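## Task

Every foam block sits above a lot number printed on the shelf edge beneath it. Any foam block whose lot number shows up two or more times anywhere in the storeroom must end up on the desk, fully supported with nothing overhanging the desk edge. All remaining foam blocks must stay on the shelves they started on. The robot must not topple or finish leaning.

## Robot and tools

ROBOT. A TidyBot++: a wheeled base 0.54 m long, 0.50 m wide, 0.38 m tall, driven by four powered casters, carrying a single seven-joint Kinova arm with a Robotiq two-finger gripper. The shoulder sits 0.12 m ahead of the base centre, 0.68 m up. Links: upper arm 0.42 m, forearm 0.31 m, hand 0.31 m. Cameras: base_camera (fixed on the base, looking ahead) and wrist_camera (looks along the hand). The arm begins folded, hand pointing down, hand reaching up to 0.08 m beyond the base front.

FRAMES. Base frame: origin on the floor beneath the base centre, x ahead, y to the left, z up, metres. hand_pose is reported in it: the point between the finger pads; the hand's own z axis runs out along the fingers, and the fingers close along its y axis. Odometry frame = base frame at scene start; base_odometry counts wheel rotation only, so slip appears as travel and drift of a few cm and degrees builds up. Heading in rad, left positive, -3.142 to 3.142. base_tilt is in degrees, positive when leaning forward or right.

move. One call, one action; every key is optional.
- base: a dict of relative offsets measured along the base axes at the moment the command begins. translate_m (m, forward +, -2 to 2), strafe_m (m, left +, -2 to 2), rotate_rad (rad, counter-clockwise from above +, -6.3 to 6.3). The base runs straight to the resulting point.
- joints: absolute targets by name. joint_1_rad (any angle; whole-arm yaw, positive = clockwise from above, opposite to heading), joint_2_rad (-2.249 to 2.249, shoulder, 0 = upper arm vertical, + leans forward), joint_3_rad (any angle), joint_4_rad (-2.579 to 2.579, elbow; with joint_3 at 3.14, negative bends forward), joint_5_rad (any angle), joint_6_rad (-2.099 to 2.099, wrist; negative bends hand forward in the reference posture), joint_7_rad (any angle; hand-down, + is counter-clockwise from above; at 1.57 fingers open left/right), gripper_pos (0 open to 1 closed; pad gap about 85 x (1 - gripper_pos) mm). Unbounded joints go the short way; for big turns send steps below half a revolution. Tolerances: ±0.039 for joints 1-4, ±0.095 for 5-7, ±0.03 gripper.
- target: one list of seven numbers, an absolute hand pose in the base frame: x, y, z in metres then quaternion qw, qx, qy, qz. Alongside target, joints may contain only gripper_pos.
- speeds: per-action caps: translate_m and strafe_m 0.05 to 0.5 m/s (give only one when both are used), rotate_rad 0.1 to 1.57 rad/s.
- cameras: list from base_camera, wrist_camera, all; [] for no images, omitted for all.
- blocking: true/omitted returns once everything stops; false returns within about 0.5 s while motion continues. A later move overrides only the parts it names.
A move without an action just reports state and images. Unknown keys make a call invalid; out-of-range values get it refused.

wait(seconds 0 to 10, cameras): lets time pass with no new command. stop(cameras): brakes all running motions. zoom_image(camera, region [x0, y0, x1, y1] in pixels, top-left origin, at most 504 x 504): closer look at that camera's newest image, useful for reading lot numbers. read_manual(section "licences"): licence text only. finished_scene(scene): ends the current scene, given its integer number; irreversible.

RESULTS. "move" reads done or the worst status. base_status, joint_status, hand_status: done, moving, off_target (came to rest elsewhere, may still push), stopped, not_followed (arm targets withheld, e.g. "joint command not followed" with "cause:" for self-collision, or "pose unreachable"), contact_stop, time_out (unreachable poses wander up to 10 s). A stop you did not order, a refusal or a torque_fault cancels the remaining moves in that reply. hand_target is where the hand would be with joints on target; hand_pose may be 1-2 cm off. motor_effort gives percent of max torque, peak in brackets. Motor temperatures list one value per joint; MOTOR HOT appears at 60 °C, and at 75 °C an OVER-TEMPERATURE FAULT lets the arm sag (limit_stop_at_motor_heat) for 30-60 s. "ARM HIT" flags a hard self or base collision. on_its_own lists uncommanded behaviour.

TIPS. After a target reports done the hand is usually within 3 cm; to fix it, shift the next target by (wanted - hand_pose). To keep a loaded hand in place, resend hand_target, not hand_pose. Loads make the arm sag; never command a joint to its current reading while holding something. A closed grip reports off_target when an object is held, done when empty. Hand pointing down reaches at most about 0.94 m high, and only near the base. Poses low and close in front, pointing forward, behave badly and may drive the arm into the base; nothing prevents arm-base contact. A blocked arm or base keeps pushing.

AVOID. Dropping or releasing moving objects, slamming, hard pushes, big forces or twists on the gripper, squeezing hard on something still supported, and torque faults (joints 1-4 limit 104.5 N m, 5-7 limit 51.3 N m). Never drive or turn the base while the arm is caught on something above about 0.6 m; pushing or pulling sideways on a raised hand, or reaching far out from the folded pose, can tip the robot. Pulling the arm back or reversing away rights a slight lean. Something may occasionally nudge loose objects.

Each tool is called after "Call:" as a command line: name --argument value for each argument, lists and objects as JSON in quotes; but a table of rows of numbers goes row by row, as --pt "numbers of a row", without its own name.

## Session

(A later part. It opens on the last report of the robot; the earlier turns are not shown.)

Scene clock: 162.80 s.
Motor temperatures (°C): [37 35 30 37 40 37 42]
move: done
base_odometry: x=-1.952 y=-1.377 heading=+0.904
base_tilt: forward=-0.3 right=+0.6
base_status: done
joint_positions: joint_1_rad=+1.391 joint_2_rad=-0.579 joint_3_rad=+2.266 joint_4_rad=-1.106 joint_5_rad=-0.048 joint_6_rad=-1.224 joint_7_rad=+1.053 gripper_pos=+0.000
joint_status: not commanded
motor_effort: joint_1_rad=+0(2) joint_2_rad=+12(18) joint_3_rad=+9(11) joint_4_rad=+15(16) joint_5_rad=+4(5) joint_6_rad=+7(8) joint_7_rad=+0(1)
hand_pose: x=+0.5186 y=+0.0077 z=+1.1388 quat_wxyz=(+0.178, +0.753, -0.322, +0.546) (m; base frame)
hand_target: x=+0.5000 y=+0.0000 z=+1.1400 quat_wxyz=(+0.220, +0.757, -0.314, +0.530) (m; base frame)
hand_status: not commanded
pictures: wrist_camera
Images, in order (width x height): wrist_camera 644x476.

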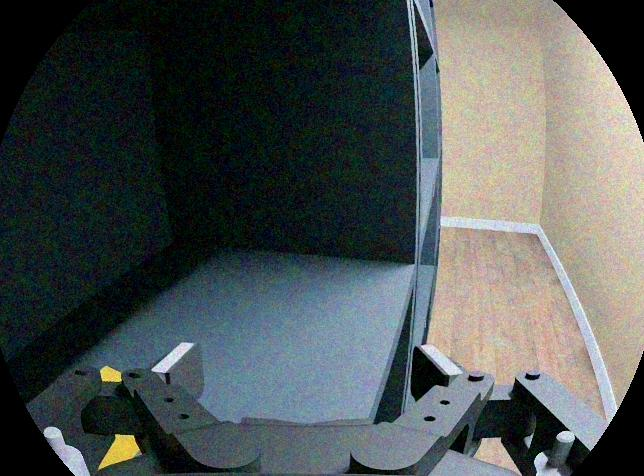

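Call:
move --base '{"strafe_m":0.11}' --cameras '[]'

Call:
move --target '[0.645,0.06,1.09,0.286,0.70,-0.372,0.538]' --cameras '["wrist_camera"]'

Scene clock: 164.63 s.
Motor temperatures (°C): [37 35 30 37 40 37 42]
move: done
base_odometry: x=-2.038 y=-1.309 heading=+0.903
base_tilt: forward=-0.3 right=+0.6
base_status: done
joint_positions: joint_1_rad=+1.389 joint_2_rad=-0.586 joint_3_rad=+2.267 joint_4_rad=-1.104 joint_5_rad=-0.047 joint_6_rad=-1.225 joint_7_rad=+1.053 gripper_pos=+0.000
joint_status: not commanded
motor_effort: joint_1_rad=+0(2) joint_2_rad=+13(17) joint_3_rad=+9(10) joint_4_rad=+15(16) joint_5_rad=+4(5) joint_6_rad=+7(8) joint_7_rad=+0(1)
hand_pose: x=+0.5176 y=+0.0112 z=+1.1404 quat_wxyz=(+0.180, +0.751, -0.320, +0.548) (m; base frame)
hand_target: x=+0.5000 y=+0.0000 z=+1.1400 quat_wxyz=(+0.220, +0.757, -0.314, +0.530) (m; base frame)
hand_status: not commanded
pictures: none
No camera images: "cameras" was empty.

Scene clock: 166.57 s.
Motor temperatures (°C): [37 35 30 37 40 37 42]
move: off_target
base_odometry: x=-2.038 y=-1.309 heading=+0.903
base_tilt: forward=-0.4 right=+0.6
base_status: not commanded
joint_positions: joint_1_rad=+1.999 joint_2_rad=-0.769 joint_3_rad=+2.202 joint_4_rad=-0.810 joint_5_rad=-0.343 joint_6_rad=-1.376 joint_7_rad=+1.012 gripper_pos=+0.000
joint_status: not commanded
motor_effort: joint_1_rad=+5(5) joint_2_rad=+2(20) joint_3_rad=+7(10) joint_4_rad=+13(16) joint_5_rad=+5(9) joint_6_rad=+8(8) joint_7_rad=+0(1)
hand_pose: x=+0.5965 y=-0.0030 z=+1.1481 quat_wxyz=(+0.268, +0.682, -0.400, +0.550) (m; base frame)
hand_target: x=+0.6450 y=+0.0600 z=+1.0900 quat_wxyz=(+0.286, +0.700, -0.372, +0.538) (m; base frame)
hand_status: off_target (0.099 m and 4.6 deg from the pose sent, 0.145 m and 14.8 deg at the start)
pictures: wrist_camera
Images, in order (width x height): wrist_camera 644x476.

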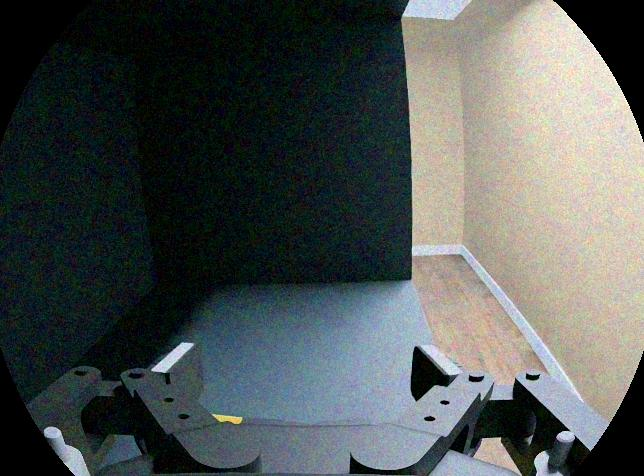

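Call:
move --target '[0.50,-0.05,1.14,0.22,0.757,-0.314,0.53]' --cameras '[]'

Call:
move --base '{"translate_m":0.04,"strafe_m":-0.118,"rotate_rad":0.35}' --cameras '["wrist_camera"]'

Call:
move --target '[0.54,-0.06,1.09,0.25,0.725,-0.338,0.544]' --cameras '["wrist_camera"]'

Scene clock: 169.20 s.
Motor temperatures (°C): [37 35 30 37 40 37 42]
move: done
base_odometry: x=-2.038 y=-1.309 heading=+0.903
base_tilt: forward=-0.4 right=+0.6
base_status: not commanded
joint_positions: joint_1_rad=+1.277 joint_2_rad=-0.495 joint_3_rad=+2.280 joint_4_rad=-1.143 joint_5_rad=+0.097 joint_6_rad=-1.243 joint_7_rad=+1.014 gripper_pos=+0.000
joint_status: not commanded
motor_effort: joint_1_rad=+0(10) joint_2_rad=+8(22) joint_3_rad=+7(13) joint_4_rad=+16(18) joint_5_rad=+4(7) joint_6_rad=+7(9) joint_7_rad=+0(1)
hand_pose: x=+0.5014 y=-0.0317 z=+1.1286 quat_wxyz=(+0.183, +0.763, -0.337, +0.520) (m; base frame)
hand_target: x=+0.5000 y=-0.0500 z=+1.1400 quat_wxyz=(+0.220, +0.757, -0.314, +0.530) (m; base frame)
hand_status: done (0.022 m and 5.2 deg from the pose sent, 0.108 m and 14.4 deg at the start)
pictures: none
No camera images: "cameras" was empty.

Scene clock: 170.63 s.
Motor temperatures (°C): [37 35 30 37 40 37 42]
move: done
base_odometry: x=-1.921 y=-1.350 heading=+1.254
base_tilt: forward=-0.3 right=+0.6
base_status: done
joint_positions: joint_1_rad=+1.271 joint_2_rad=-0.493 joint_3_rad=+2.281 joint_4_rad=-1.143 joint_5_rad=+0.102 joint_6_rad=-1.241 joint_7_rad=+1.014 gripper_pos=+0.000
joint_status: not commanded
motor_effort: joint_1_rad=+0(2) joint_2_rad=+8(10) joint_3_rad=+7(8) joint_4_rad=+15(17) joint_5_rad=+4(5) joint_6_rad=+7(8) joint_7_rad=+0(1)
hand_pose: x=+0.5012 y=-0.0322 z=+1.1294 quat_wxyz=(+0.183, +0.763, -0.336, +0.521) (m; base frame)
hand_target: x=+0.5000 y=-0.0500 z=+1.1400 quat_wxyz=(+0.220, +0.757, -0.314, +0.530) (m; base frame)
hand_status: not commanded
pictures: wrist_camera
Images, in order (width x height): wrist_camera 644x476.

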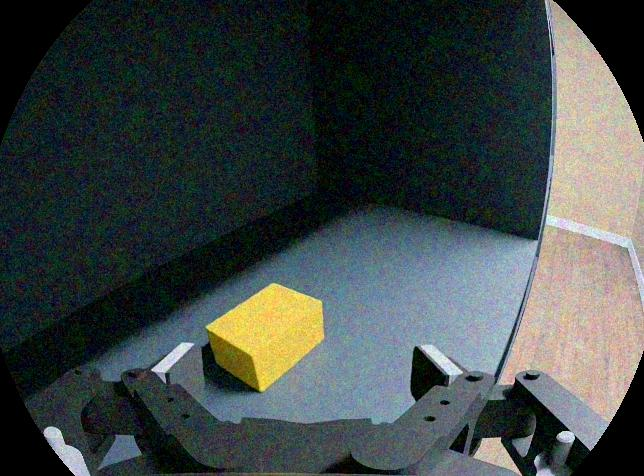

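Scene clock: 171.93 s.
Motor temperatures (°C): [37 35 30 37 40 37 42]
move: done
base_odometry: x=-1.921 y=-1.350 heading=+1.254
base_tilt: forward=-0.3 right=+0.6
base_status: not commanded
joint_positions: joint_1_rad=+1.478 joint_2_rad=-0.623 joint_3_rad=+2.245 joint_4_rad=-1.331 joint_5_rad=+0.079 joint_6_rad=-1.033 joint_7_rad=+1.014 gripper_pos=+0.000
joint_status: not commanded
motor_effort: joint_1_rad=+0(1) joint_2_rad=+11(12) joint_3_rad=+10(10) joint_4_rad=+16(18) joint_5_rad=+5(5) joint_6_rad=+7(8) joint_7_rad=+0(1)
hand_pose: x=+0.5200 y=-0.0735 z=+1.0990 quat_wxyz=(+0.266, +0.720, -0.356, +0.533) (m; base frame)
hand_target: x=+0.5400 y=-0.0600 z=+1.0900 quat_wxyz=(+0.250, +0.726, -0.338, +0.544) (m; base frame)
hand_status: done (0.026 m and 3.0 deg from the pose sent, 0.062 m and 9.2 deg at the start)
pictures: wrist_camera
Images, in order (width x height): wrist_camera 644x476.

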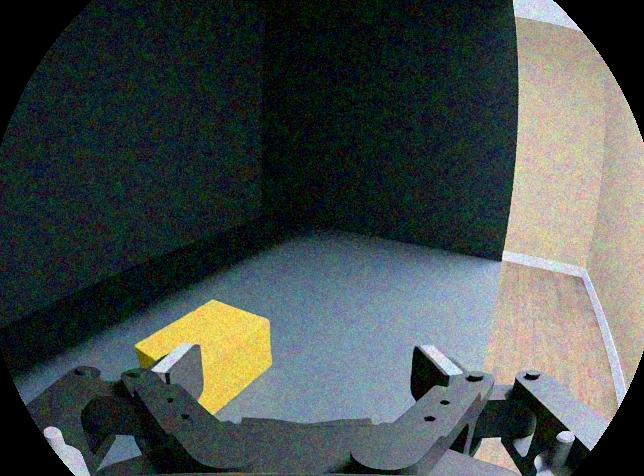

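Call:
move --base '{"translate_m":0.04,"strafe_m":0.075}' --cameras '["wrist_camera"]'

Call:
move --target '[0.54,-0.06,1.03,0.25,0.725,-0.338,0.544]' --cameras '["wrist_camera"]'

Scene clock: 173.23 s.
Motor temperatures (°C): [37 35 30 37 40 37 42]
move: done
base_odometry: x=-1.980 y=-1.289 heading=+1.255
base_tilt: forward=-0.3 right=+0.6
base_status: done
joint_positions: joint_1_rad=+1.481 joint_2_rad=-0.638 joint_3_rad=+2.237 joint_4_rad=-1.333 joint_5_rad=+0.078 joint_6_rad=-1.028 joint_7_rad=+1.014 gripper_pos=+0.000
joint_status: not commanded
motor_effort: joint_1_rad=-1(1) joint_2_rad=+13(15) joint_3_rad=+10(12) joint_4_rad=+17(18) joint_5_rad=+5(5) joint_6_rad=+7(8) joint_7_rad=+0(1)
hand_pose: x=+0.5223 y=-0.0658 z=+1.0988 quat_wxyz=(+0.271, +0.719, -0.349, +0.536) (m; base frame)
hand_target: x=+0.5400 y=-0.0600 z=+1.0900 quat_wxyz=(+0.250, +0.726, -0.338, +0.544) (m; base frame)
hand_status: not commanded
pictures: wrist_camera
Images, in order (width x height): wrist_camera 644x476.

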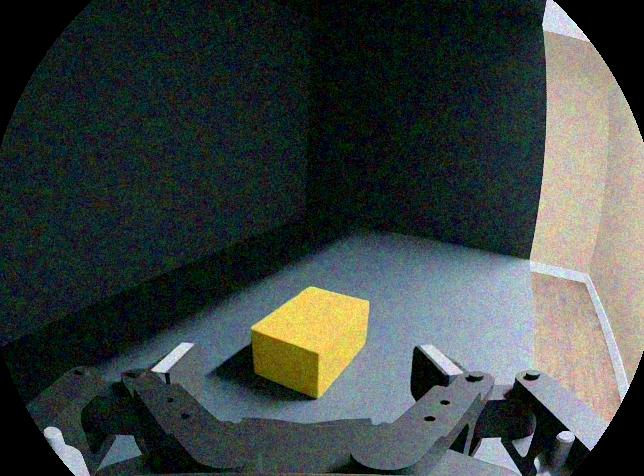

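Scene clock: 174.50 s.
Motor temperatures (°C): [37 35 30 37 40 37 42]
move: done
base_odometry: x=-1.980 y=-1.289 heading=+1.255
base_tilt: forward=-0.3 right=+0.6
base_status: not commanded
joint_positions: joint_1_rad=+1.481 joint_2_rad=-0.708 joint_3_rad=+2.237 joint_4_rad=-1.543 joint_5_rad=+0.046 joint_6_rad=-0.886 joint_7_rad=+1.014 gripper_pos=+0.000
joint_status: not commanded
motor_effort: joint_1_rad=+0(1) joint_2_rad=+12(13) joint_3_rad=+11(11) joint_4_rad=+17(18) joint_5_rad=+4(5) joint_6_rad=+7(8) joint_7_rad=+0(1)
hand_pose: x=+0.5241 y=-0.0797 z=+1.0363 quat_wxyz=(+0.282, +0.726, -0.347, +0.523) (m; base frame)
hand_target: x=+0.5400 y=-0.0600 z=+1.0300 quat_wxyz=(+0.250, +0.726, -0.338, +0.544) (m; base frame)
hand_status: done (0.026 m and 4.5 deg from the pose sent, 0.071 m and 2.9 deg at the start)
pictures: wrist_camera
Images, in order (width x height): wrist_camera 644x476.

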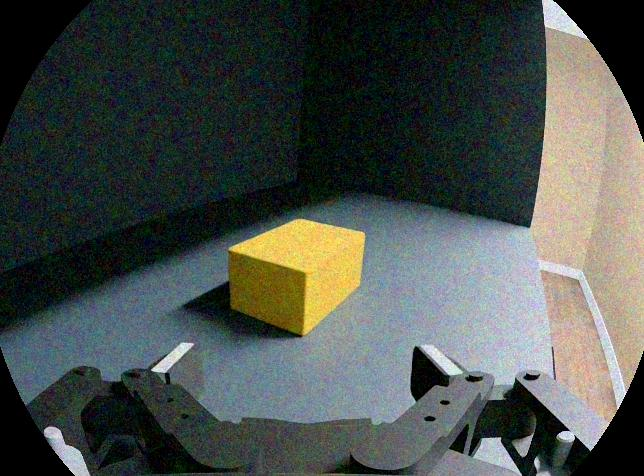

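Call:
move --base '{"translate_m":0.06,"strafe_m":-0.058}' --cameras '["wrist_camera"]'

Scene clock: 175.90 s.
Motor temperatures (°C): [37 35 30 37 40 37 42]
move: done
base_odometry: x=-1.906 y=-1.250 heading=+1.255
base_tilt: forward=-0.3 right=+0.6
base_status: done
joint_positions: joint_1_rad=+1.478 joint_2_rad=-0.715 joint_3_rad=+2.237 joint_4_rad=-1.546 joint_5_rad=+0.044 joint_6_rad=-0.882 joint_7_rad=+1.014 gripper_pos=+0.000
joint_status: not commanded
motor_effort: joint_1_rad=-1(3) joint_2_rad=+13(15) joint_3_rad=+11(12) joint_4_rad=+18(18) joint_5_rad=+4(5) joint_6_rad=+7(7) joint_7_rad=+0(1)
hand_pose: x=+0.5247 y=-0.0763 z=+1.0367 quat_wxyz=(+0.283, +0.725, -0.344, +0.525) (m; base frame)
hand_target: x=+0.5400 y=-0.0600 z=+1.0300 quat_wxyz=(+0.250, +0.726, -0.338, +0.544) (m; base frame)
hand_status: not commanded
pictures: wrist_camera
Images, in order (width x height): wrist_camera 644x476.

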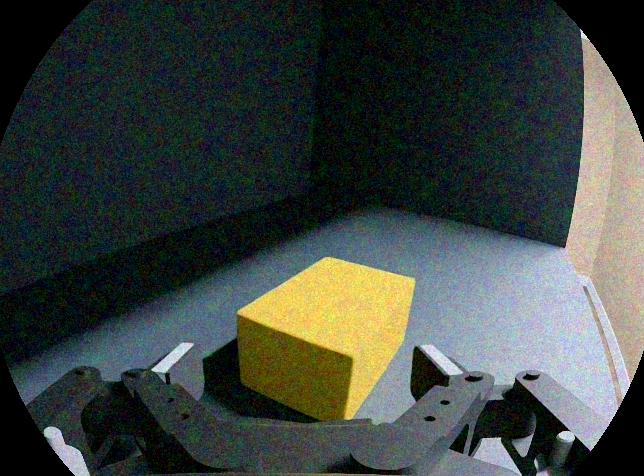

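Call:
move --base '{"translate_m":0.02,"strafe_m":-0.036}' --target '[0.542,-0.06,1.018,0.25,0.725,-0.338,0.544]' --cameras '["wrist_camera"]'

Scene clock: 177.03 s.
Motor temperatures (°C): [37 35 30 37 40 37 42]
move: done
base_odometry: x=-1.866 y=-1.242 heading=+1.256
base_tilt: forward=-0.3 right=+0.6
base_status: done
joint_positions: joint_1_rad=+1.478 joint_2_rad=-0.735 joint_3_rad=+2.237 joint_4_rad=-1.581 joint_5_rad=+0.025 joint_6_rad=-0.854 joint_7_rad=+1.014 gripper_pos=+0.000
joint_status: not commanded
motor_effort: joint_1_rad=+0(2) joint_2_rad=+12(15) joint_3_rad=+11(12) joint_4_rad=+18(19) joint_5_rad=+4(5) joint_6_rad=+7(8) joint_7_rad=+0(1)
hand_pose: x=+0.5263 y=-0.0738 z=+1.0265 quat_wxyz=(+0.282, +0.725, -0.342, +0.528) (m; base frame)
hand_target: x=+0.5420 y=-0.0600 z=+1.0180 quat_wxyz=(+0.250, +0.726, -0.338, +0.544) (m; base frame)
hand_status: done (0.023 m and 4.1 deg from the pose sent, 0.030 m and 4.4 deg at the start)
pictures: wrist_camera
Images, in order (width x height): wrist_camera 644x476.

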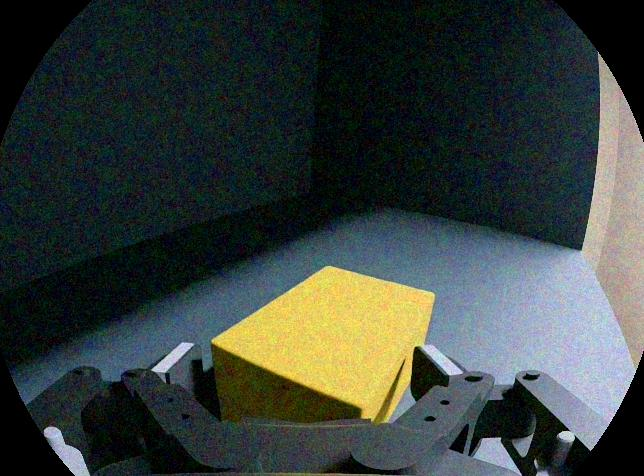

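Call:
move --base '{"translate_m":0.01,"strafe_m":-0.02}' --cameras '[]'

Call:
move --joints '{"gripper_pos":0.6}' --cameras '["wrist_camera"]'

Call:
move --target '[0.53,-0.06,1.08,0.25,0.725,-0.338,0.544]' --cameras '["wrist_camera"]'

Scene clock: 178.03 s.
Motor temperatures (°C): [37 35 30 37 40 37 42]
move: done
base_odometry: x=-1.843 y=-1.238 heading=+1.256
base_tilt: forward=-0.3 right=+0.6
base_status: done
joint_positions: joint_1_rad=+1.478 joint_2_rad=-0.737 joint_3_rad=+2.237 joint_4_rad=-1.583 joint_5_rad=+0.025 joint_6_rad=-0.854 joint_7_rad=+1.014 gripper_pos=+0.000
joint_status: not commanded
motor_effort: joint_1_rad=-1(2) joint_2_rad=+13(16) joint_3_rad=+11(12) joint_4_rad=+18(19) joint_5_rad=+4(5) joint_6_rad=+7(8) joint_7_rad=+0(1)
hand_pose: x=+0.5260 y=-0.0738 z=+1.0258 quat_wxyz=(+0.282, +0.725, -0.342, +0.528) (m; base frame)
hand_target: x=+0.5420 y=-0.0600 z=+1.0180 quat_wxyz=(+0.250, +0.726, -0.338, +0.544) (m; base frame)
hand_status: not commanded
pictures: none
No camera images: "cameras" was empty.

Scene clock: 178.90 s.
Motor temperatures (°C): [37 35 30 37 40 37 42]
move: off_target
base_odometry: x=-1.843 y=-1.238 heading=+1.256
base_tilt: forward=-0.3 right=+0.6
base_status: not commanded
joint_positions: joint_1_rad=+1.478 joint_2_rad=-0.737 joint_3_rad=+2.237 joint_4_rad=-1.583 joint_5_rad=+0.024 joint_6_rad=-0.848 joint_7_rad=+1.014 gripper_pos=+0.340
joint_status: gripper_pos off_target (ended at +0.340, target +0.600)
motor_effort: joint_1_rad=-1(1) joint_2_rad=+13(15) joint_3_rad=+10(11) joint_4_rad=+16(17) joint_5_rad=+4(5) joint_6_rad=+7(8) joint_7_rad=-1(1)
hand_pose: x=+0.5271 y=-0.0736 z=+1.0268 quat_wxyz=(+0.281, +0.724, -0.341, +0.530) (m; base frame)
hand_target: x=+0.5420 y=-0.0600 z=+1.0180 quat_wxyz=(+0.250, +0.726, -0.338, +0.544) (m; base frame)
hand_status: not commanded
pictures: wrist_camera
Images, in order (width x height): wrist_camera 644x476.

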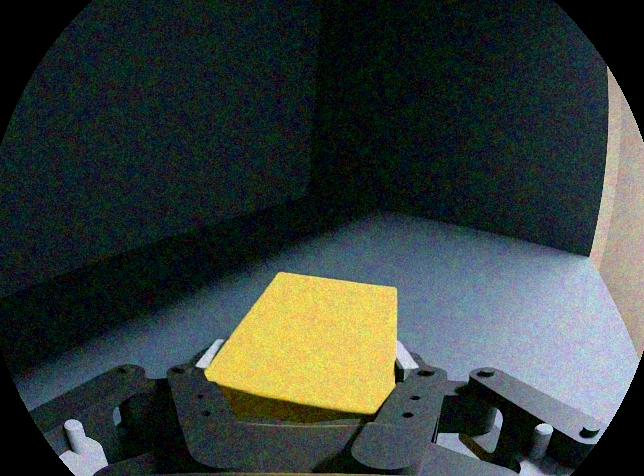

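Scene clock: 180.07 s.
Motor temperatures (°C): [37 35 30 37 40 37 42]
move: done
base_odometry: x=-1.843 y=-1.238 heading=+1.256
base_tilt: forward=-0.3 right=+0.6
base_status: not commanded
joint_positions: joint_1_rad=+1.462 joint_2_rad=-0.667 joint_3_rad=+2.246 joint_4_rad=-1.428 joint_5_rad=+0.024 joint_6_rad=-0.905 joint_7_rad=+1.014 gripper_pos=+0.340
joint_status: not commanded
motor_effort: joint_1_rad=+0(1) joint_2_rad=+12(14) joint_3_rad=+10(12) joint_4_rad=+18(19) joint_5_rad=+4(5) joint_6_rad=+7(8) joint_7_rad=+0(1)
hand_pose: x=+0.5393 y=-0.0588 z=+1.0828 quat_wxyz=(+0.249, +0.718, -0.333, +0.558) (m; base frame)
hand_target: x=+0.5300 y=-0.0600 z=+1.0800 quat_wxyz=(+0.250, +0.726, -0.338, +0.544) (m; base frame)
hand_status: done (0.010 m and 1.9 deg from the pose sent, 0.055 m and 4.0 deg at the start)
pictures: wrist_camera
Images, in order (width x height): wrist_camera 644x476.

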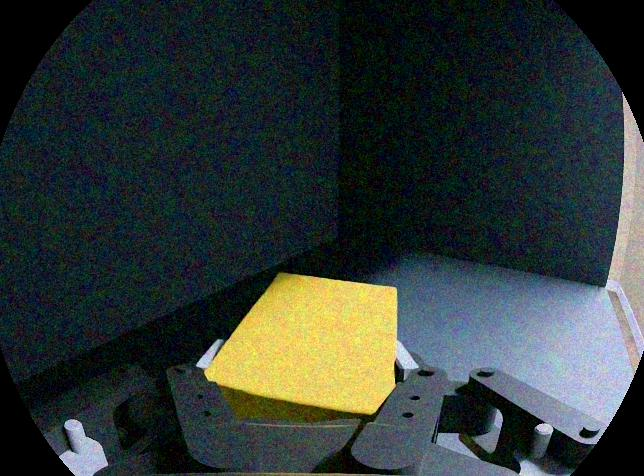

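Call:
move --base '{"translate_m":-0.31}' --cameras '[]'

Call:
move --joints '{"joint_1_rad":0,"joint_2_rad":-0.95,"joint_3_rad":3.14,"joint_4_rad":-2.4,"joint_5_rad":0.03,"joint_6_rad":-0.5,"joint_7_rad":1.6}' --cameras '["base_camera"]'

Call:
move --base '{"rotate_rad":-1.57}'

Scene clock: 182.53 s.
Motor temperatures (°C): [37 35 30 37 40 37 42]
move: done
base_odometry: x=-1.939 y=-1.533 heading=+1.256
base_tilt: forward=-0.3 right=+0.6
base_status: done
joint_positions: joint_1_rad=+1.456 joint_2_rad=-0.664 joint_3_rad=+2.250 joint_4_rad=-1.427 joint_5_rad=+0.024 joint_6_rad=-0.908 joint_7_rad=+1.014 gripper_pos=+0.340
joint_status: not commanded
motor_effort: joint_1_rad=-1(2) joint_2_rad=+12(13) joint_3_rad=+10(12) joint_4_rad=+17(18) joint_5_rad=+4(5) joint_6_rad=+7(8) joint_7_rad=+0(1)
hand_pose: x=+0.5381 y=-0.0587 z=+1.0828 quat_wxyz=(+0.247, +0.719, -0.333, +0.557) (m; base frame)
hand_target: x=+0.5300 y=-0.0600 z=+1.0800 quat_wxyz=(+0.250, +0.726, -0.338, +0.544) (m; base frame)
hand_status: not commanded
pictures: none
No camera images: "cameras" was empty.

Scene clock: 185.23 s.
Motor temperatures (°C): [37 35 30 37 40 37 42]
move: done
base_odometry: x=-1.939 y=-1.533 heading=+1.256
base_tilt: forward=-0.4 right=+0.6
base_status: not commanded
joint_positions: joint_1_rad=+0.019 joint_2_rad=-0.928 joint_3_rad=+3.124 joint_4_rad=-2.370 joint_5_rad=+0.024 joint_6_rad=-0.558 joint_7_rad=+1.555 gripper_pos=+0.340
joint_status: all done
motor_effort: joint_1_rad=-1(2) joint_2_rad=+8(12) joint_3_rad=+1(11) joint_4_rad=+23(23) joint_5_rad=+1(5) joint_6_rad=+8(9) joint_7_rad=+0(1)
hand_pose: x=+0.3769 y=-0.0025 z=+0.8445 quat_wxyz=(+0.015, +0.842, -0.001, +0.540) (m; base frame)
hand_target: x=+0.3780 y=-0.0027 z=+0.8493 quat_wxyz=(+0.022, +0.827, +0.020, +0.561) (m; base frame)
hand_status: not commanded
pictures: base_camera
Images, in order (width x height): base_camera 644x364.

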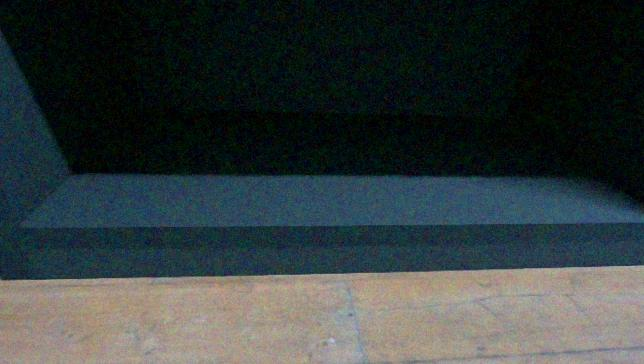

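Scene clock: 187.53 s.
Motor temperatures (°C): [37 35 30 37 40 37 42]
move: done
base_odometry: x=-1.939 y=-1.533 heading=-0.313
base_tilt: forward=-0.4 right=+0.6
base_status: done
joint_positions: joint_1_rad=+0.016 joint_2_rad=-0.929 joint_3_rad=+3.127 joint_4_rad=-2.370 joint_5_rad=+0.024 joint_6_rad=-0.555 joint_7_rad=+1.557 gripper_pos=+0.340
joint_status: not commanded
motor_effort: joint_1_rad=+0(1) joint_2_rad=+8(8) joint_3_rad=+1(2) joint_4_rad=+22(23) joint_5_rad=+1(1) joint_6_rad=+8(9) joint_7_rad=+0(1)
hand_pose: x=+0.3771 y=-0.0027 z=+0.8458 quat_wxyz=(+0.014, +0.840, -0.001, +0.542) (m; base frame)
hand_target: x=+0.3780 y=-0.0027 z=+0.8493 quat_wxyz=(+0.022, +0.827, +0.020, +0.561) (m; base frame)
hand_status: not commanded
pictures: base_camera, wrist_camera
Images, in order (width x height): base_camera 644x364, wrist_camera 644x476.

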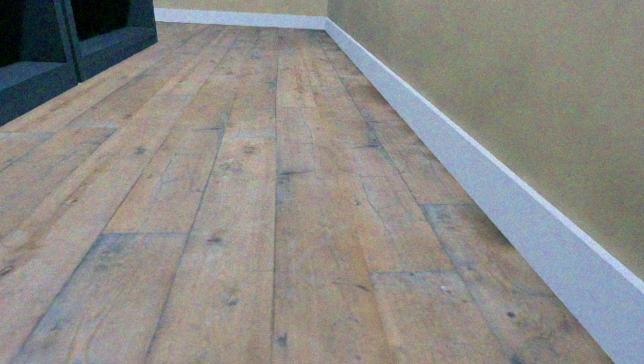

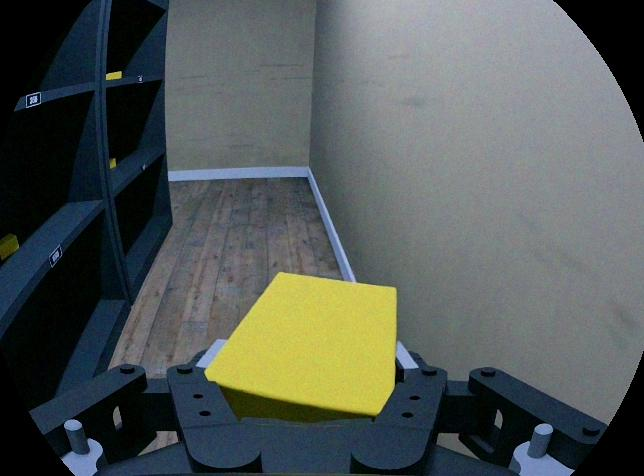

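Call:
move --base '{"translate_m":1.25,"strafe_m":0.12}' --cameras '["wrist_camera"]'

Call:
zoom_image --camera "wrist_camera" --region '[40, 60, 240, 260]'

Call:
move --base '{"translate_m":0.3,"rotate_rad":0.5}' --cameras '["wrist_camera"]'

Call:
zoom_image --camera "wrist_camera" --region '[40, 60, 340, 300]'

Scene clock: 191.63 s.
Motor temperatures (°C): [37 35 30 37 40 37 42]
move: done
base_odometry: x=-0.713 y=-1.803 heading=-0.314
base_tilt: forward=-0.3 right=+0.6
base_status: done
joint_positions: joint_1_rad=+0.016 joint_2_rad=-0.936 joint_3_rad=+3.127 joint_4_rad=-2.371 joint_5_rad=+0.024 joint_6_rad=-0.554 joint_7_rad=+1.557 gripper_pos=+0.340
joint_status: not commanded
motor_effort: joint_1_rad=-1(1) joint_2_rad=+8(10) joint_3_rad=+1(1) joint_4_rad=+22(23) joint_5_rad=+1(1) joint_6_rad=+8(9) joint_7_rad=+0(1)
hand_pose: x=+0.3761 y=-0.0026 z=+0.8477 quat_wxyz=(+0.014, +0.838, -0.001, +0.545) (m; base frame)
hand_target: x=+0.3780 y=-0.0027 z=+0.8493 quat_wxyz=(+0.022, +0.827, +0.020, +0.561) (m; base frame)
hand_status: not commanded
pictures: wrist_camera
Images, in order (width x height): wrist_camera 644x476.

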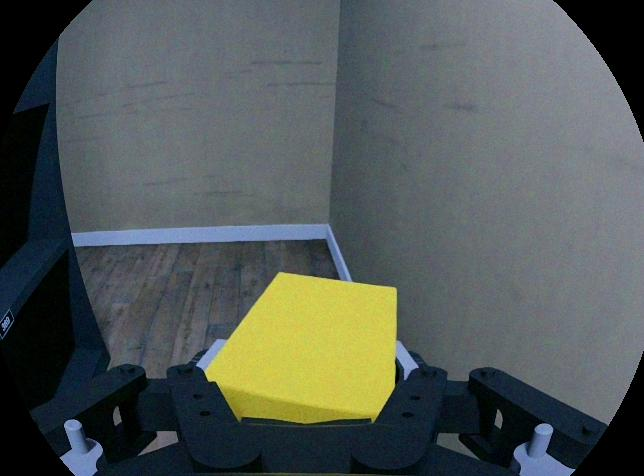

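Scaled by 2.520.

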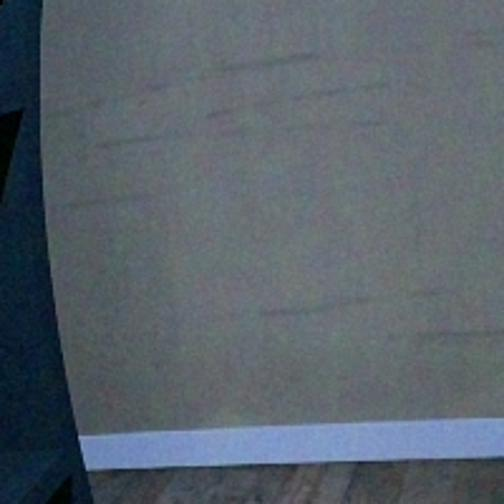

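Scene clock: 193.53 s.
Motor temperatures (°C): [37 35 30 37 40 37 42]
move: done
base_odometry: x=-0.427 y=-1.896 heading=+0.188
base_tilt: forward=-0.3 right=+0.6
base_status: done
joint_positions: joint_1_rad=+0.014 joint_2_rad=-0.939 joint_3_rad=+3.128 joint_4_rad=-2.371 joint_5_rad=+0.024 joint_6_rad=-0.553 joint_7_rad=+1.557 gripper_pos=+0.340
joint_status: not commanded
motor_effort: joint_1_rad=+0(2) joint_2_rad=+8(10) joint_3_rad=+1(2) joint_4_rad=+22(23) joint_5_rad=+1(1) joint_6_rad=+9(9) joint_7_rad=+0(1)
hand_pose: x=+0.3756 y=-0.0022 z=+0.8486 quat_wxyz=(+0.013, +0.837, +0.000, +0.547) (m; base frame)
hand_target: x=+0.3780 y=-0.0027 z=+0.8493 quat_wxyz=(+0.022, +0.827, +0.020, +0.561) (m; base frame)
hand_status: not commanded
pictures: wrist_camera
Images, in order (width x height): wrist_camera 644x476.

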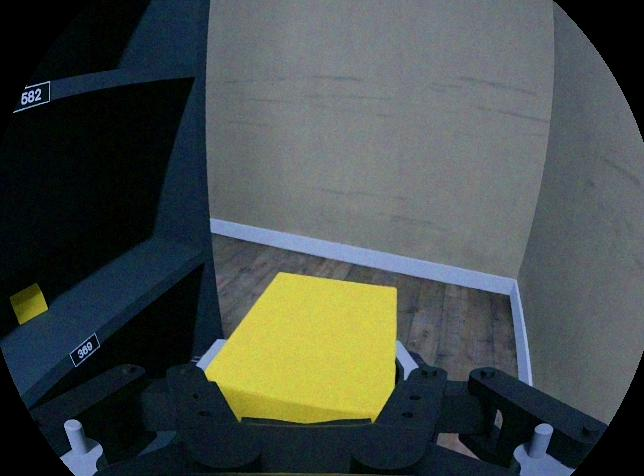

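Scaled by 1.680.

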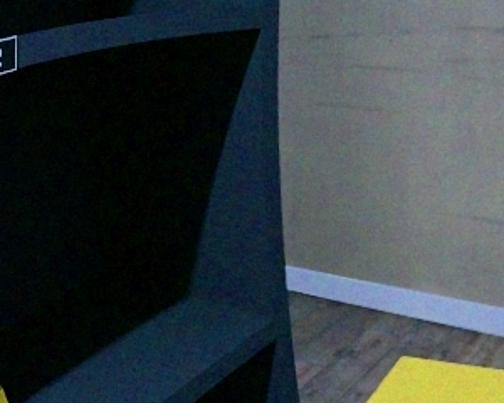

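Call:
move --base '{"translate_m":1.14,"strafe_m":-0.6}' --cameras '["base_camera"]'

Call:
move --base '{"rotate_rad":1.067}'

Scene clock: 200.43 s.
Motor temperatures (°C): [37 35 30 37 40 37 42]
move: time_out
base_odometry: x=+0.690 y=-2.238 heading=+0.195
base_tilt: forward=-0.3 right=+0.6
base_status: translate_m time_out (by the wheels' count: +1.035 of +1.140); strafe_m time_out (by the wheels' count: -0.544 of -0.600)
joint_positions: joint_1_rad=+0.006 joint_2_rad=-0.943 joint_3_rad=+3.140 joint_4_rad=-2.376 joint_5_rad=+0.025 joint_6_rad=-0.547 joint_7_rad=+1.558 gripper_pos=+0.340
joint_status: not commanded
motor_effort: joint_1_rad=-1(6) joint_2_rad=+10(20) joint_3_rad=+1(6) joint_4_rad=+22(25) joint_5_rad=+1(3) joint_6_rad=+8(9) joint_7_rad=+0(1)
hand_pose: x=+0.3756 y=-0.0036 z=+0.8485 quat_wxyz=(+0.010, +0.836, -0.002, +0.549) (m; base frame)
hand_target: x=+0.3780 y=-0.0027 z=+0.8493 quat_wxyz=(+0.022, +0.827, +0.020, +0.561) (m; base frame)
hand_status: not commanded
pictures: base_camera
Images, in order (width x height): base_camera 644x364.

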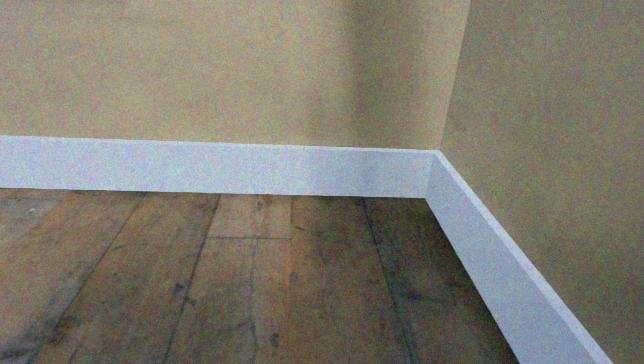

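not run: a stop that you did not command came earlier in this reply.

Call:
move --base '{"strafe_m":0.15,"translate_m":0.15}' --cameras '["base_camera"]'

Call:
move --base '{"rotate_rad":1.53}'

Scene clock: 202.30 s.
Motor temperatures (°C): [37 35 30 37 40 37 42]
move: done
base_odometry: x=+0.809 y=-2.061 heading=+0.195
base_tilt: forward=-0.4 right=+0.6
base_status: done
joint_positions: joint_1_rad=+0.006 joint_2_rad=-0.943 joint_3_rad=+3.140 joint_4_rad=-2.376 joint_5_rad=+0.025 joint_6_rad=-0.547 joint_7_rad=+1.558 gripper_pos=+0.340
joint_status: not commanded
motor_effort: joint_1_rad=+0(1) joint_2_rad=+8(10) joint_3_rad=+1(2) joint_4_rad=+21(23) joint_5_rad=+1(1) joint_6_rad=+8(9) joint_7_rad=+0(1)
hand_pose: x=+0.3756 y=-0.0036 z=+0.8485 quat_wxyz=(+0.010, +0.836, -0.002, +0.549) (m; base frame)
hand_target: x=+0.3780 y=-0.0027 z=+0.8493 quat_wxyz=(+0.022, +0.827, +0.020, +0.561) (m; base frame)
hand_status: not commanded
pictures: base_camera
Images, in order (width x height): base_camera 644x364.

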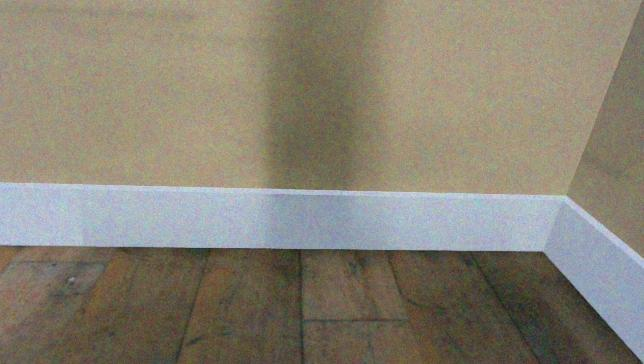

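Scene clock: 204.60 s.
Motor temperatures (°C): [37 35 30 37 40 37 42]
move: done
base_odometry: x=+0.809 y=-2.061 heading=+1.724
base_tilt: forward=-0.4 right=+0.6
base_status: done
joint_positions: joint_1_rad=+0.006 joint_2_rad=-0.943 joint_3_rad=+3.140 joint_4_rad=-2.376 joint_5_rad=+0.025 joint_6_rad=-0.547 joint_7_rad=+1.558 gripper_pos=+0.340
joint_status: not commanded
motor_effort: joint_1_rad=-1(1) joint_2_rad=+8(9) joint_3_rad=+1(2) joint_4_rad=+22(23) joint_5_rad=+1(1) joint_6_rad=+8(9) joint_7_rad=+0(1)
hand_pose: x=+0.3756 y=-0.0036 z=+0.8485 quat_wxyz=(+0.010, +0.836, -0.002, +0.549) (m; base frame)
hand_target: x=+0.3780 y=-0.0027 z=+0.8493 quat_wxyz=(+0.022, +0.827, +0.020, +0.561) (m; base frame)
hand_status: not commanded
pictures: base_camera, wrist_camera
Images, in order (width x height): base_camera 644x364, wrist_camera 644x476.

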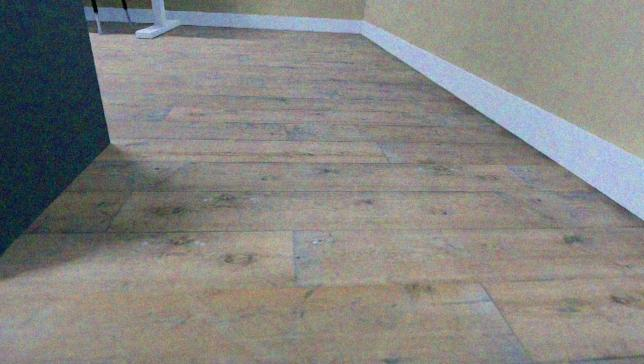

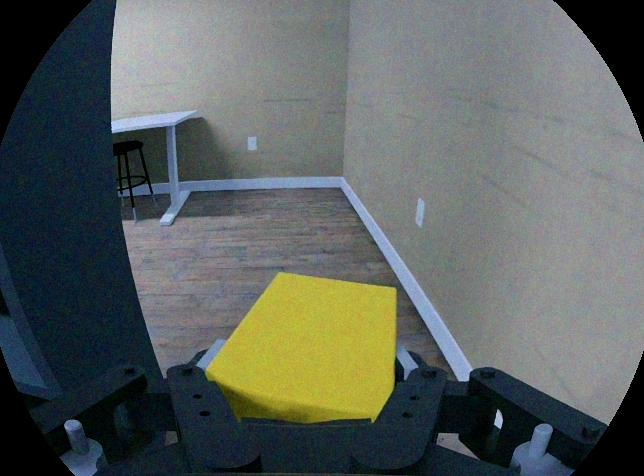

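Call:
move --base '{"translate_m":1.35}'

Scene clock: 208.77 s.
Motor temperatures (°C): [37 35 30 37 40 37 42]
move: done
base_odometry: x=+0.603 y=-0.727 heading=+1.725
base_tilt: forward=-0.4 right=+0.6
base_status: done
joint_positions: joint_1_rad=+0.006 joint_2_rad=-0.943 joint_3_rad=+3.140 joint_4_rad=-2.376 joint_5_rad=+0.025 joint_6_rad=-0.547 joint_7_rad=+1.558 gripper_pos=+0.340
joint_status: not commanded
motor_effort: joint_1_rad=+0(1) joint_2_rad=+9(11) joint_3_rad=+1(1) joint_4_rad=+22(23) joint_5_rad=+1(1) joint_6_rad=+9(9) joint_7_rad=+0(1)
hand_pose: x=+0.3754 y=-0.0036 z=+0.8487 quat_wxyz=(+0.010, +0.836, -0.002, +0.549) (m; base frame)
hand_target: x=+0.3780 y=-0.0027 z=+0.8493 quat_wxyz=(+0.022, +0.827, +0.020, +0.561) (m; base frame)
hand_status: not commanded
pictures: base_camera, wrist_camera
Images, in order (width x height): base_camera 644x364, wrist_camera 644x476.

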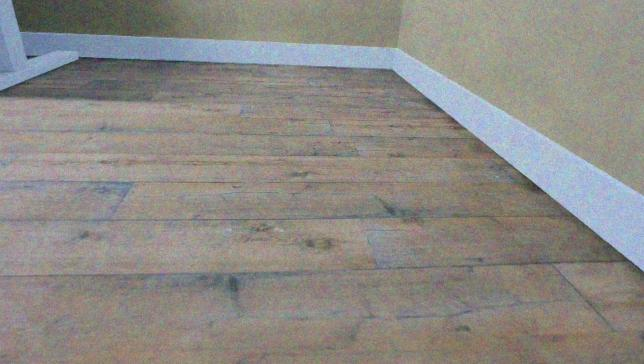

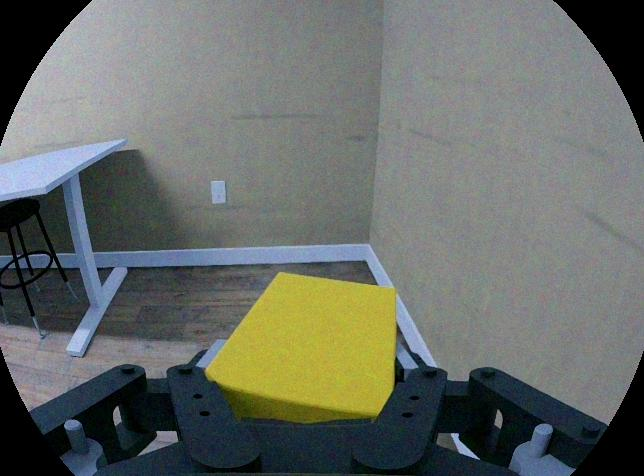

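Call:
move --base '{"strafe_m":1.15,"translate_m":0.12,"rotate_rad":-0.04}'

Scene clock: 212.63 s.
Motor temperatures (°C): [37 35 30 37 40 37 42]
move: done
base_odometry: x=-0.552 y=-0.785 heading=+1.684
base_tilt: forward=-0.4 right=+0.6
base_status: done
joint_positions: joint_1_rad=+0.006 joint_2_rad=-0.943 joint_3_rad=+3.140 joint_4_rad=-2.376 joint_5_rad=+0.025 joint_6_rad=-0.547 joint_7_rad=+1.558 gripper_pos=+0.340
joint_status: not commanded
motor_effort: joint_1_rad=+0(1) joint_2_rad=+8(9) joint_3_rad=+1(2) joint_4_rad=+22(23) joint_5_rad=+1(1) joint_6_rad=+9(9) joint_7_rad=+0(1)
hand_pose: x=+0.3754 y=-0.0035 z=+0.8487 quat_wxyz=(+0.010, +0.836, -0.001, +0.549) (m; base frame)
hand_target: x=+0.3780 y=-0.0027 z=+0.8493 quat_wxyz=(+0.022, +0.827, +0.020, +0.561) (m; base frame)
hand_status: not commanded
pictures: base_camera, wrist_camera
Images, in order (width x height): base_camera 644x364, wrist_camera 644x476.

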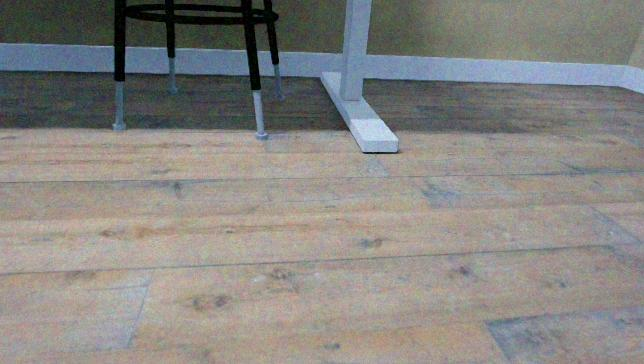

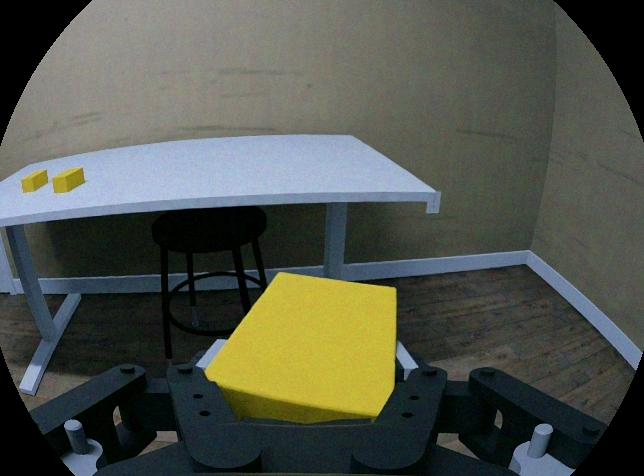

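Call:
move --base '{"strafe_m":0.1,"translate_m":0.52}' --target '[0.5,0,0.92,0,0.84,0,0.543]' --cameras '["wrist_camera"]'

Call:
move --target '[0.62,0,0.785,0,0.83,0,0.557]' --cameras '["wrist_camera"]'

Call:
move --target '[0.62,0,0.76,0,0.83,0,0.557]' --cameras '["wrist_camera"]'

Call:
move --target '[0.62,0,0.74,0,0.83,0,0.557]' --cameras '["wrist_camera"]'

Scene clock: 215.30 s.
Motor temperatures (°C): [37 35 30 37 40 37 42]
move: done
base_odometry: x=-0.711 y=-0.280 heading=+1.685
base_tilt: forward=-0.3 right=+0.6
base_status: done
joint_positions: joint_1_rad=+0.006 joint_2_rad=-0.542 joint_3_rad=+3.140 joint_4_rad=-2.109 joint_5_rad=+0.025 joint_6_rad=-0.494 joint_7_rad=+1.558 gripper_pos=+0.340
joint_status: not commanded
motor_effort: joint_1_rad=+0(1) joint_2_rad=-2(11) joint_3_rad=+1(1) joint_4_rad=+22(24) joint_5_rad=+1(1) joint_6_rad=+8(9) joint_7_rad=+0(1)
hand_pose: x=+0.4909 y=-0.0035 z=+0.8967 quat_wxyz=(+0.009, +0.858, -0.001, +0.514) (m; base frame)
hand_target: x=+0.5000 y=+0.0000 z=+0.9200 quat_wxyz=(+0.000, +0.840, +0.000, +0.543) (m; base frame)
hand_status: done (0.025 m and 4.0 deg from the pose sent, 0.144 m and 1.4 deg at the start)
pictures: wrist_camera
Images, in order (width x height): wrist_camera 644x476.

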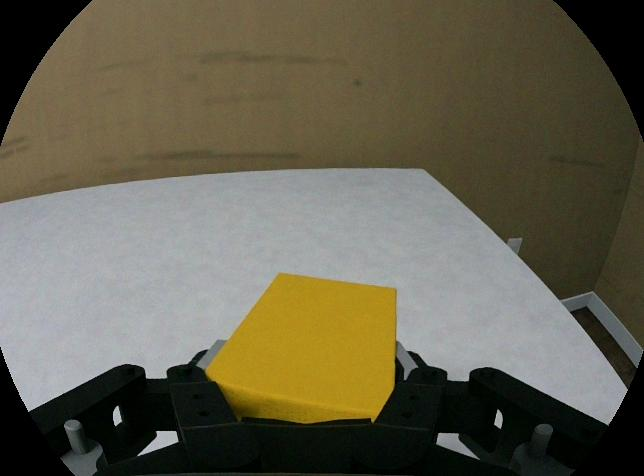

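Scene clock: 217.33 s.
Motor temperatures (°C): [37 35 30 37 40 37 42]
move: done
base_odometry: x=-0.711 y=-0.280 heading=+1.685
base_tilt: forward=-0.3 right=+0.6
base_status: not commanded
joint_positions: joint_1_rad=+0.005 joint_2_rad=-0.091 joint_3_rad=+3.140 joint_4_rad=-2.299 joint_5_rad=+0.025 joint_6_rad=+0.236 joint_7_rad=+1.558 gripper_pos=+0.340
joint_status: not commanded
motor_effort: joint_1_rad=+0(1) joint_2_rad=-15(17) joint_3_rad=+0(1) joint_4_rad=+19(23) joint_5_rad=+1(1) joint_6_rad=+8(9) joint_7_rad=+0(1)
hand_pose: x=+0.6201 y=+0.0014 z=+0.7922 quat_wxyz=(+0.002, +0.834, +0.005, +0.552) (m; base frame)
hand_target: x=+0.6200 y=+0.0000 z=+0.7850 quat_wxyz=(+0.000, +0.830, +0.000, +0.557) (m; base frame)
hand_status: done (0.007 m and 0.9 deg from the pose sent, 0.171 m and 5.9 deg at the start)
pictures: wrist_camera
Images, in order (width x height): wrist_camera 644x476.

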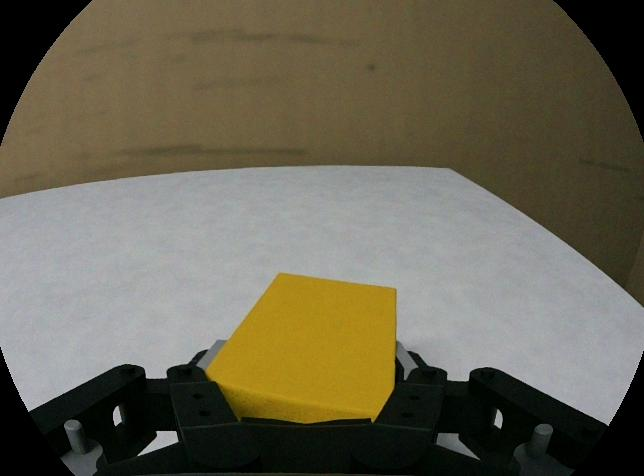

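Scene clock: 218.40 s.
Motor temperatures (°C): [37 35 30 37 40 37 42]
move: done
base_odometry: x=-0.710 y=-0.280 heading=+1.685
base_tilt: forward=-0.3 right=+0.6
base_status: not commanded
joint_positions: joint_1_rad=+0.005 joint_2_rad=-0.032 joint_3_rad=+3.140 joint_4_rad=-2.360 joint_5_rad=+0.025 joint_6_rad=+0.354 joint_7_rad=+1.558 gripper_pos=+0.340
joint_status: not commanded
motor_effort: joint_1_rad=+0(1) joint_2_rad=-16(18) joint_3_rad=+0(0) joint_4_rad=+17(19) joint_5_rad=+1(1) joint_6_rad=+8(9) joint_7_rad=-1(1)
hand_pose: x=+0.6205 y=+0.0023 z=+0.7648 quat_wxyz=(+0.000, +0.834, +0.005, +0.552) (m; base frame)
hand_target: x=+0.6200 y=+0.0000 z=+0.7600 quat_wxyz=(+0.000, +0.830, +0.000, +0.557) (m; base frame)
hand_status: done (0.005 m and 1.0 deg from the pose sent, 0.032 m and 0.9 deg at the start)
pictures: wrist_camera
Images, in order (width x height): wrist_camera 644x476.

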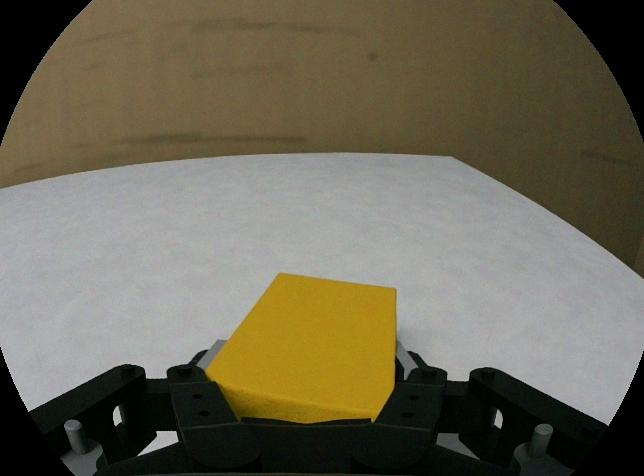

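Scene clock: 219.13 s.
Motor temperatures (°C): [37 35 30 37 40 37 42]
move: done
base_odometry: x=-0.710 y=-0.280 heading=+1.685
base_tilt: forward=-0.3 right=+0.6
base_status: not commanded
joint_positions: joint_1_rad=+0.005 joint_2_rad=+0.001 joint_3_rad=+3.140 joint_4_rad=-2.394 joint_5_rad=+0.025 joint_6_rad=+0.459 joint_7_rad=+1.558 gripper_pos=+0.340
joint_status: not commanded
motor_effort: joint_1_rad=+0(1) joint_2_rad=-14(16) joint_3_rad=+0(0) joint_4_rad=+15(18) joint_5_rad=+1(1) joint_6_rad=+7(9) joint_7_rad=+0(1)
hand_pose: x=+0.6236 y=+0.0030 z=+0.7605 quat_wxyz=(-0.001, +0.824, +0.005, +0.567) (m; base frame)
hand_target: x=+0.6200 y=+0.0000 z=+0.7400 quat_wxyz=(+0.000, +0.830, +0.000, +0.557) (m; base frame)
hand_status: done (0.021 m and 1.5 deg from the pose sent, 0.025 m and 1.0 deg at the start)
pictures: wrist_camera
Images, in order (width x height): wrist_camera 644x476.

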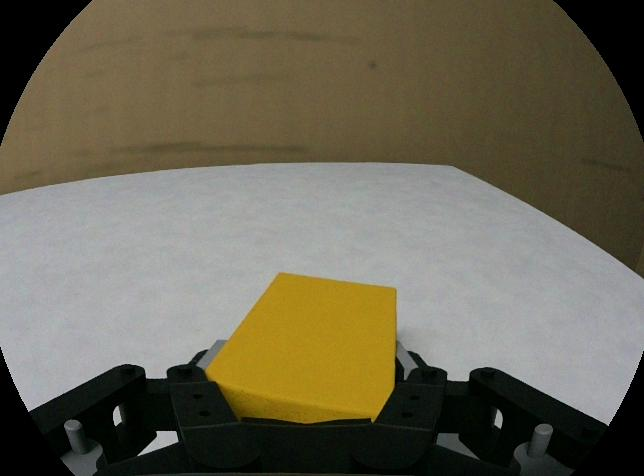

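Contact. Release.

Call:
move --joints '{"gripper_pos":0}' --cameras '[]'

Call:
move --base '{"translate_m":-0.35}' --cameras '["wrist_camera"]'

Scene clock: 220.13 s.
Motor temperatures (°C): [37 35 30 37 40 37 42]
move: done
base_odometry: x=-0.710 y=-0.280 heading=+1.685
base_tilt: forward=-0.3 right=+0.6
base_status: not commanded
joint_positions: joint_1_rad=+0.005 joint_2_rad=+0.016 joint_3_rad=+3.140 joint_4_rad=-2.398 joint_5_rad=+0.025 joint_6_rad=+0.460 joint_7_rad=+1.558 gripper_pos=+0.000
joint_status: all done
motor_effort: joint_1_rad=-1(1) joint_2_rad=-16(17) joint_3_rad=+0(0) joint_4_rad=+16(17) joint_5_rad=+1(1) joint_6_rad=+9(9) joint_7_rad=+0(1)
hand_pose: x=+0.6234 y=+0.0030 z=+0.7512 quat_wxyz=(-0.001, +0.829, +0.005, +0.559) (m; base frame)
hand_target: x=+0.6200 y=+0.0000 z=+0.7400 quat_wxyz=(+0.000, +0.830, +0.000, +0.557) (m; base frame)
hand_status: not commanded
pictures: none
No camera images: "cameras" was empty.

Scene clock: 222.23 s.
Motor temperatures (°C): [37 35 30 37 40 37 42]
move: done
base_odometry: x=-0.671 y=-0.628 heading=+1.685
base_tilt: forward=-0.3 right=+0.6
base_status: done
joint_positions: joint_1_rad=+0.005 joint_2_rad=+0.021 joint_3_rad=+3.140 joint_4_rad=-2.403 joint_5_rad=+0.025 joint_6_rad=+0.460 joint_7_rad=+1.558 gripper_pos=+0.000
joint_status: not commanded
motor_effort: joint_1_rad=+0(2) joint_2_rad=-16(20) joint_3_rad=+0(1) joint_4_rad=+16(18) joint_5_rad=+1(1) joint_6_rad=+8(9) joint_7_rad=+0(1)
hand_pose: x=+0.6219 y=+0.0027 z=+0.7459 quat_wxyz=(-0.001, +0.832, +0.005, +0.555) (m; base frame)
hand_target: x=+0.6200 y=+0.0000 z=+0.7400 quat_wxyz=(+0.000, +0.830, +0.000, +0.557) (m; base frame)
hand_status: not commanded
pictures: wrist_camera
Images, in order (width x height): wrist_camera 644x476.

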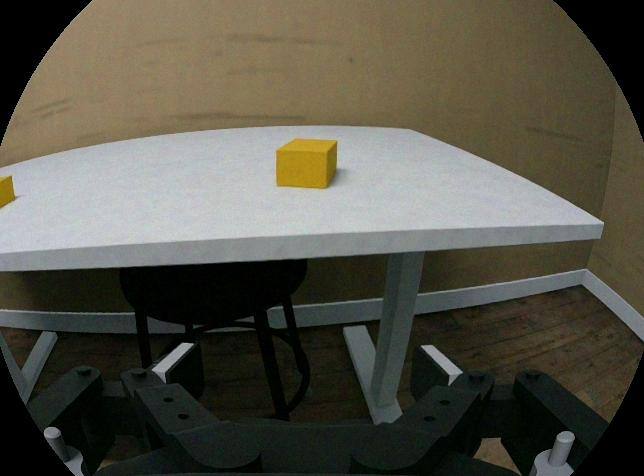

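Call:
finished_scene --scene 2

The scene is finished: the task was done.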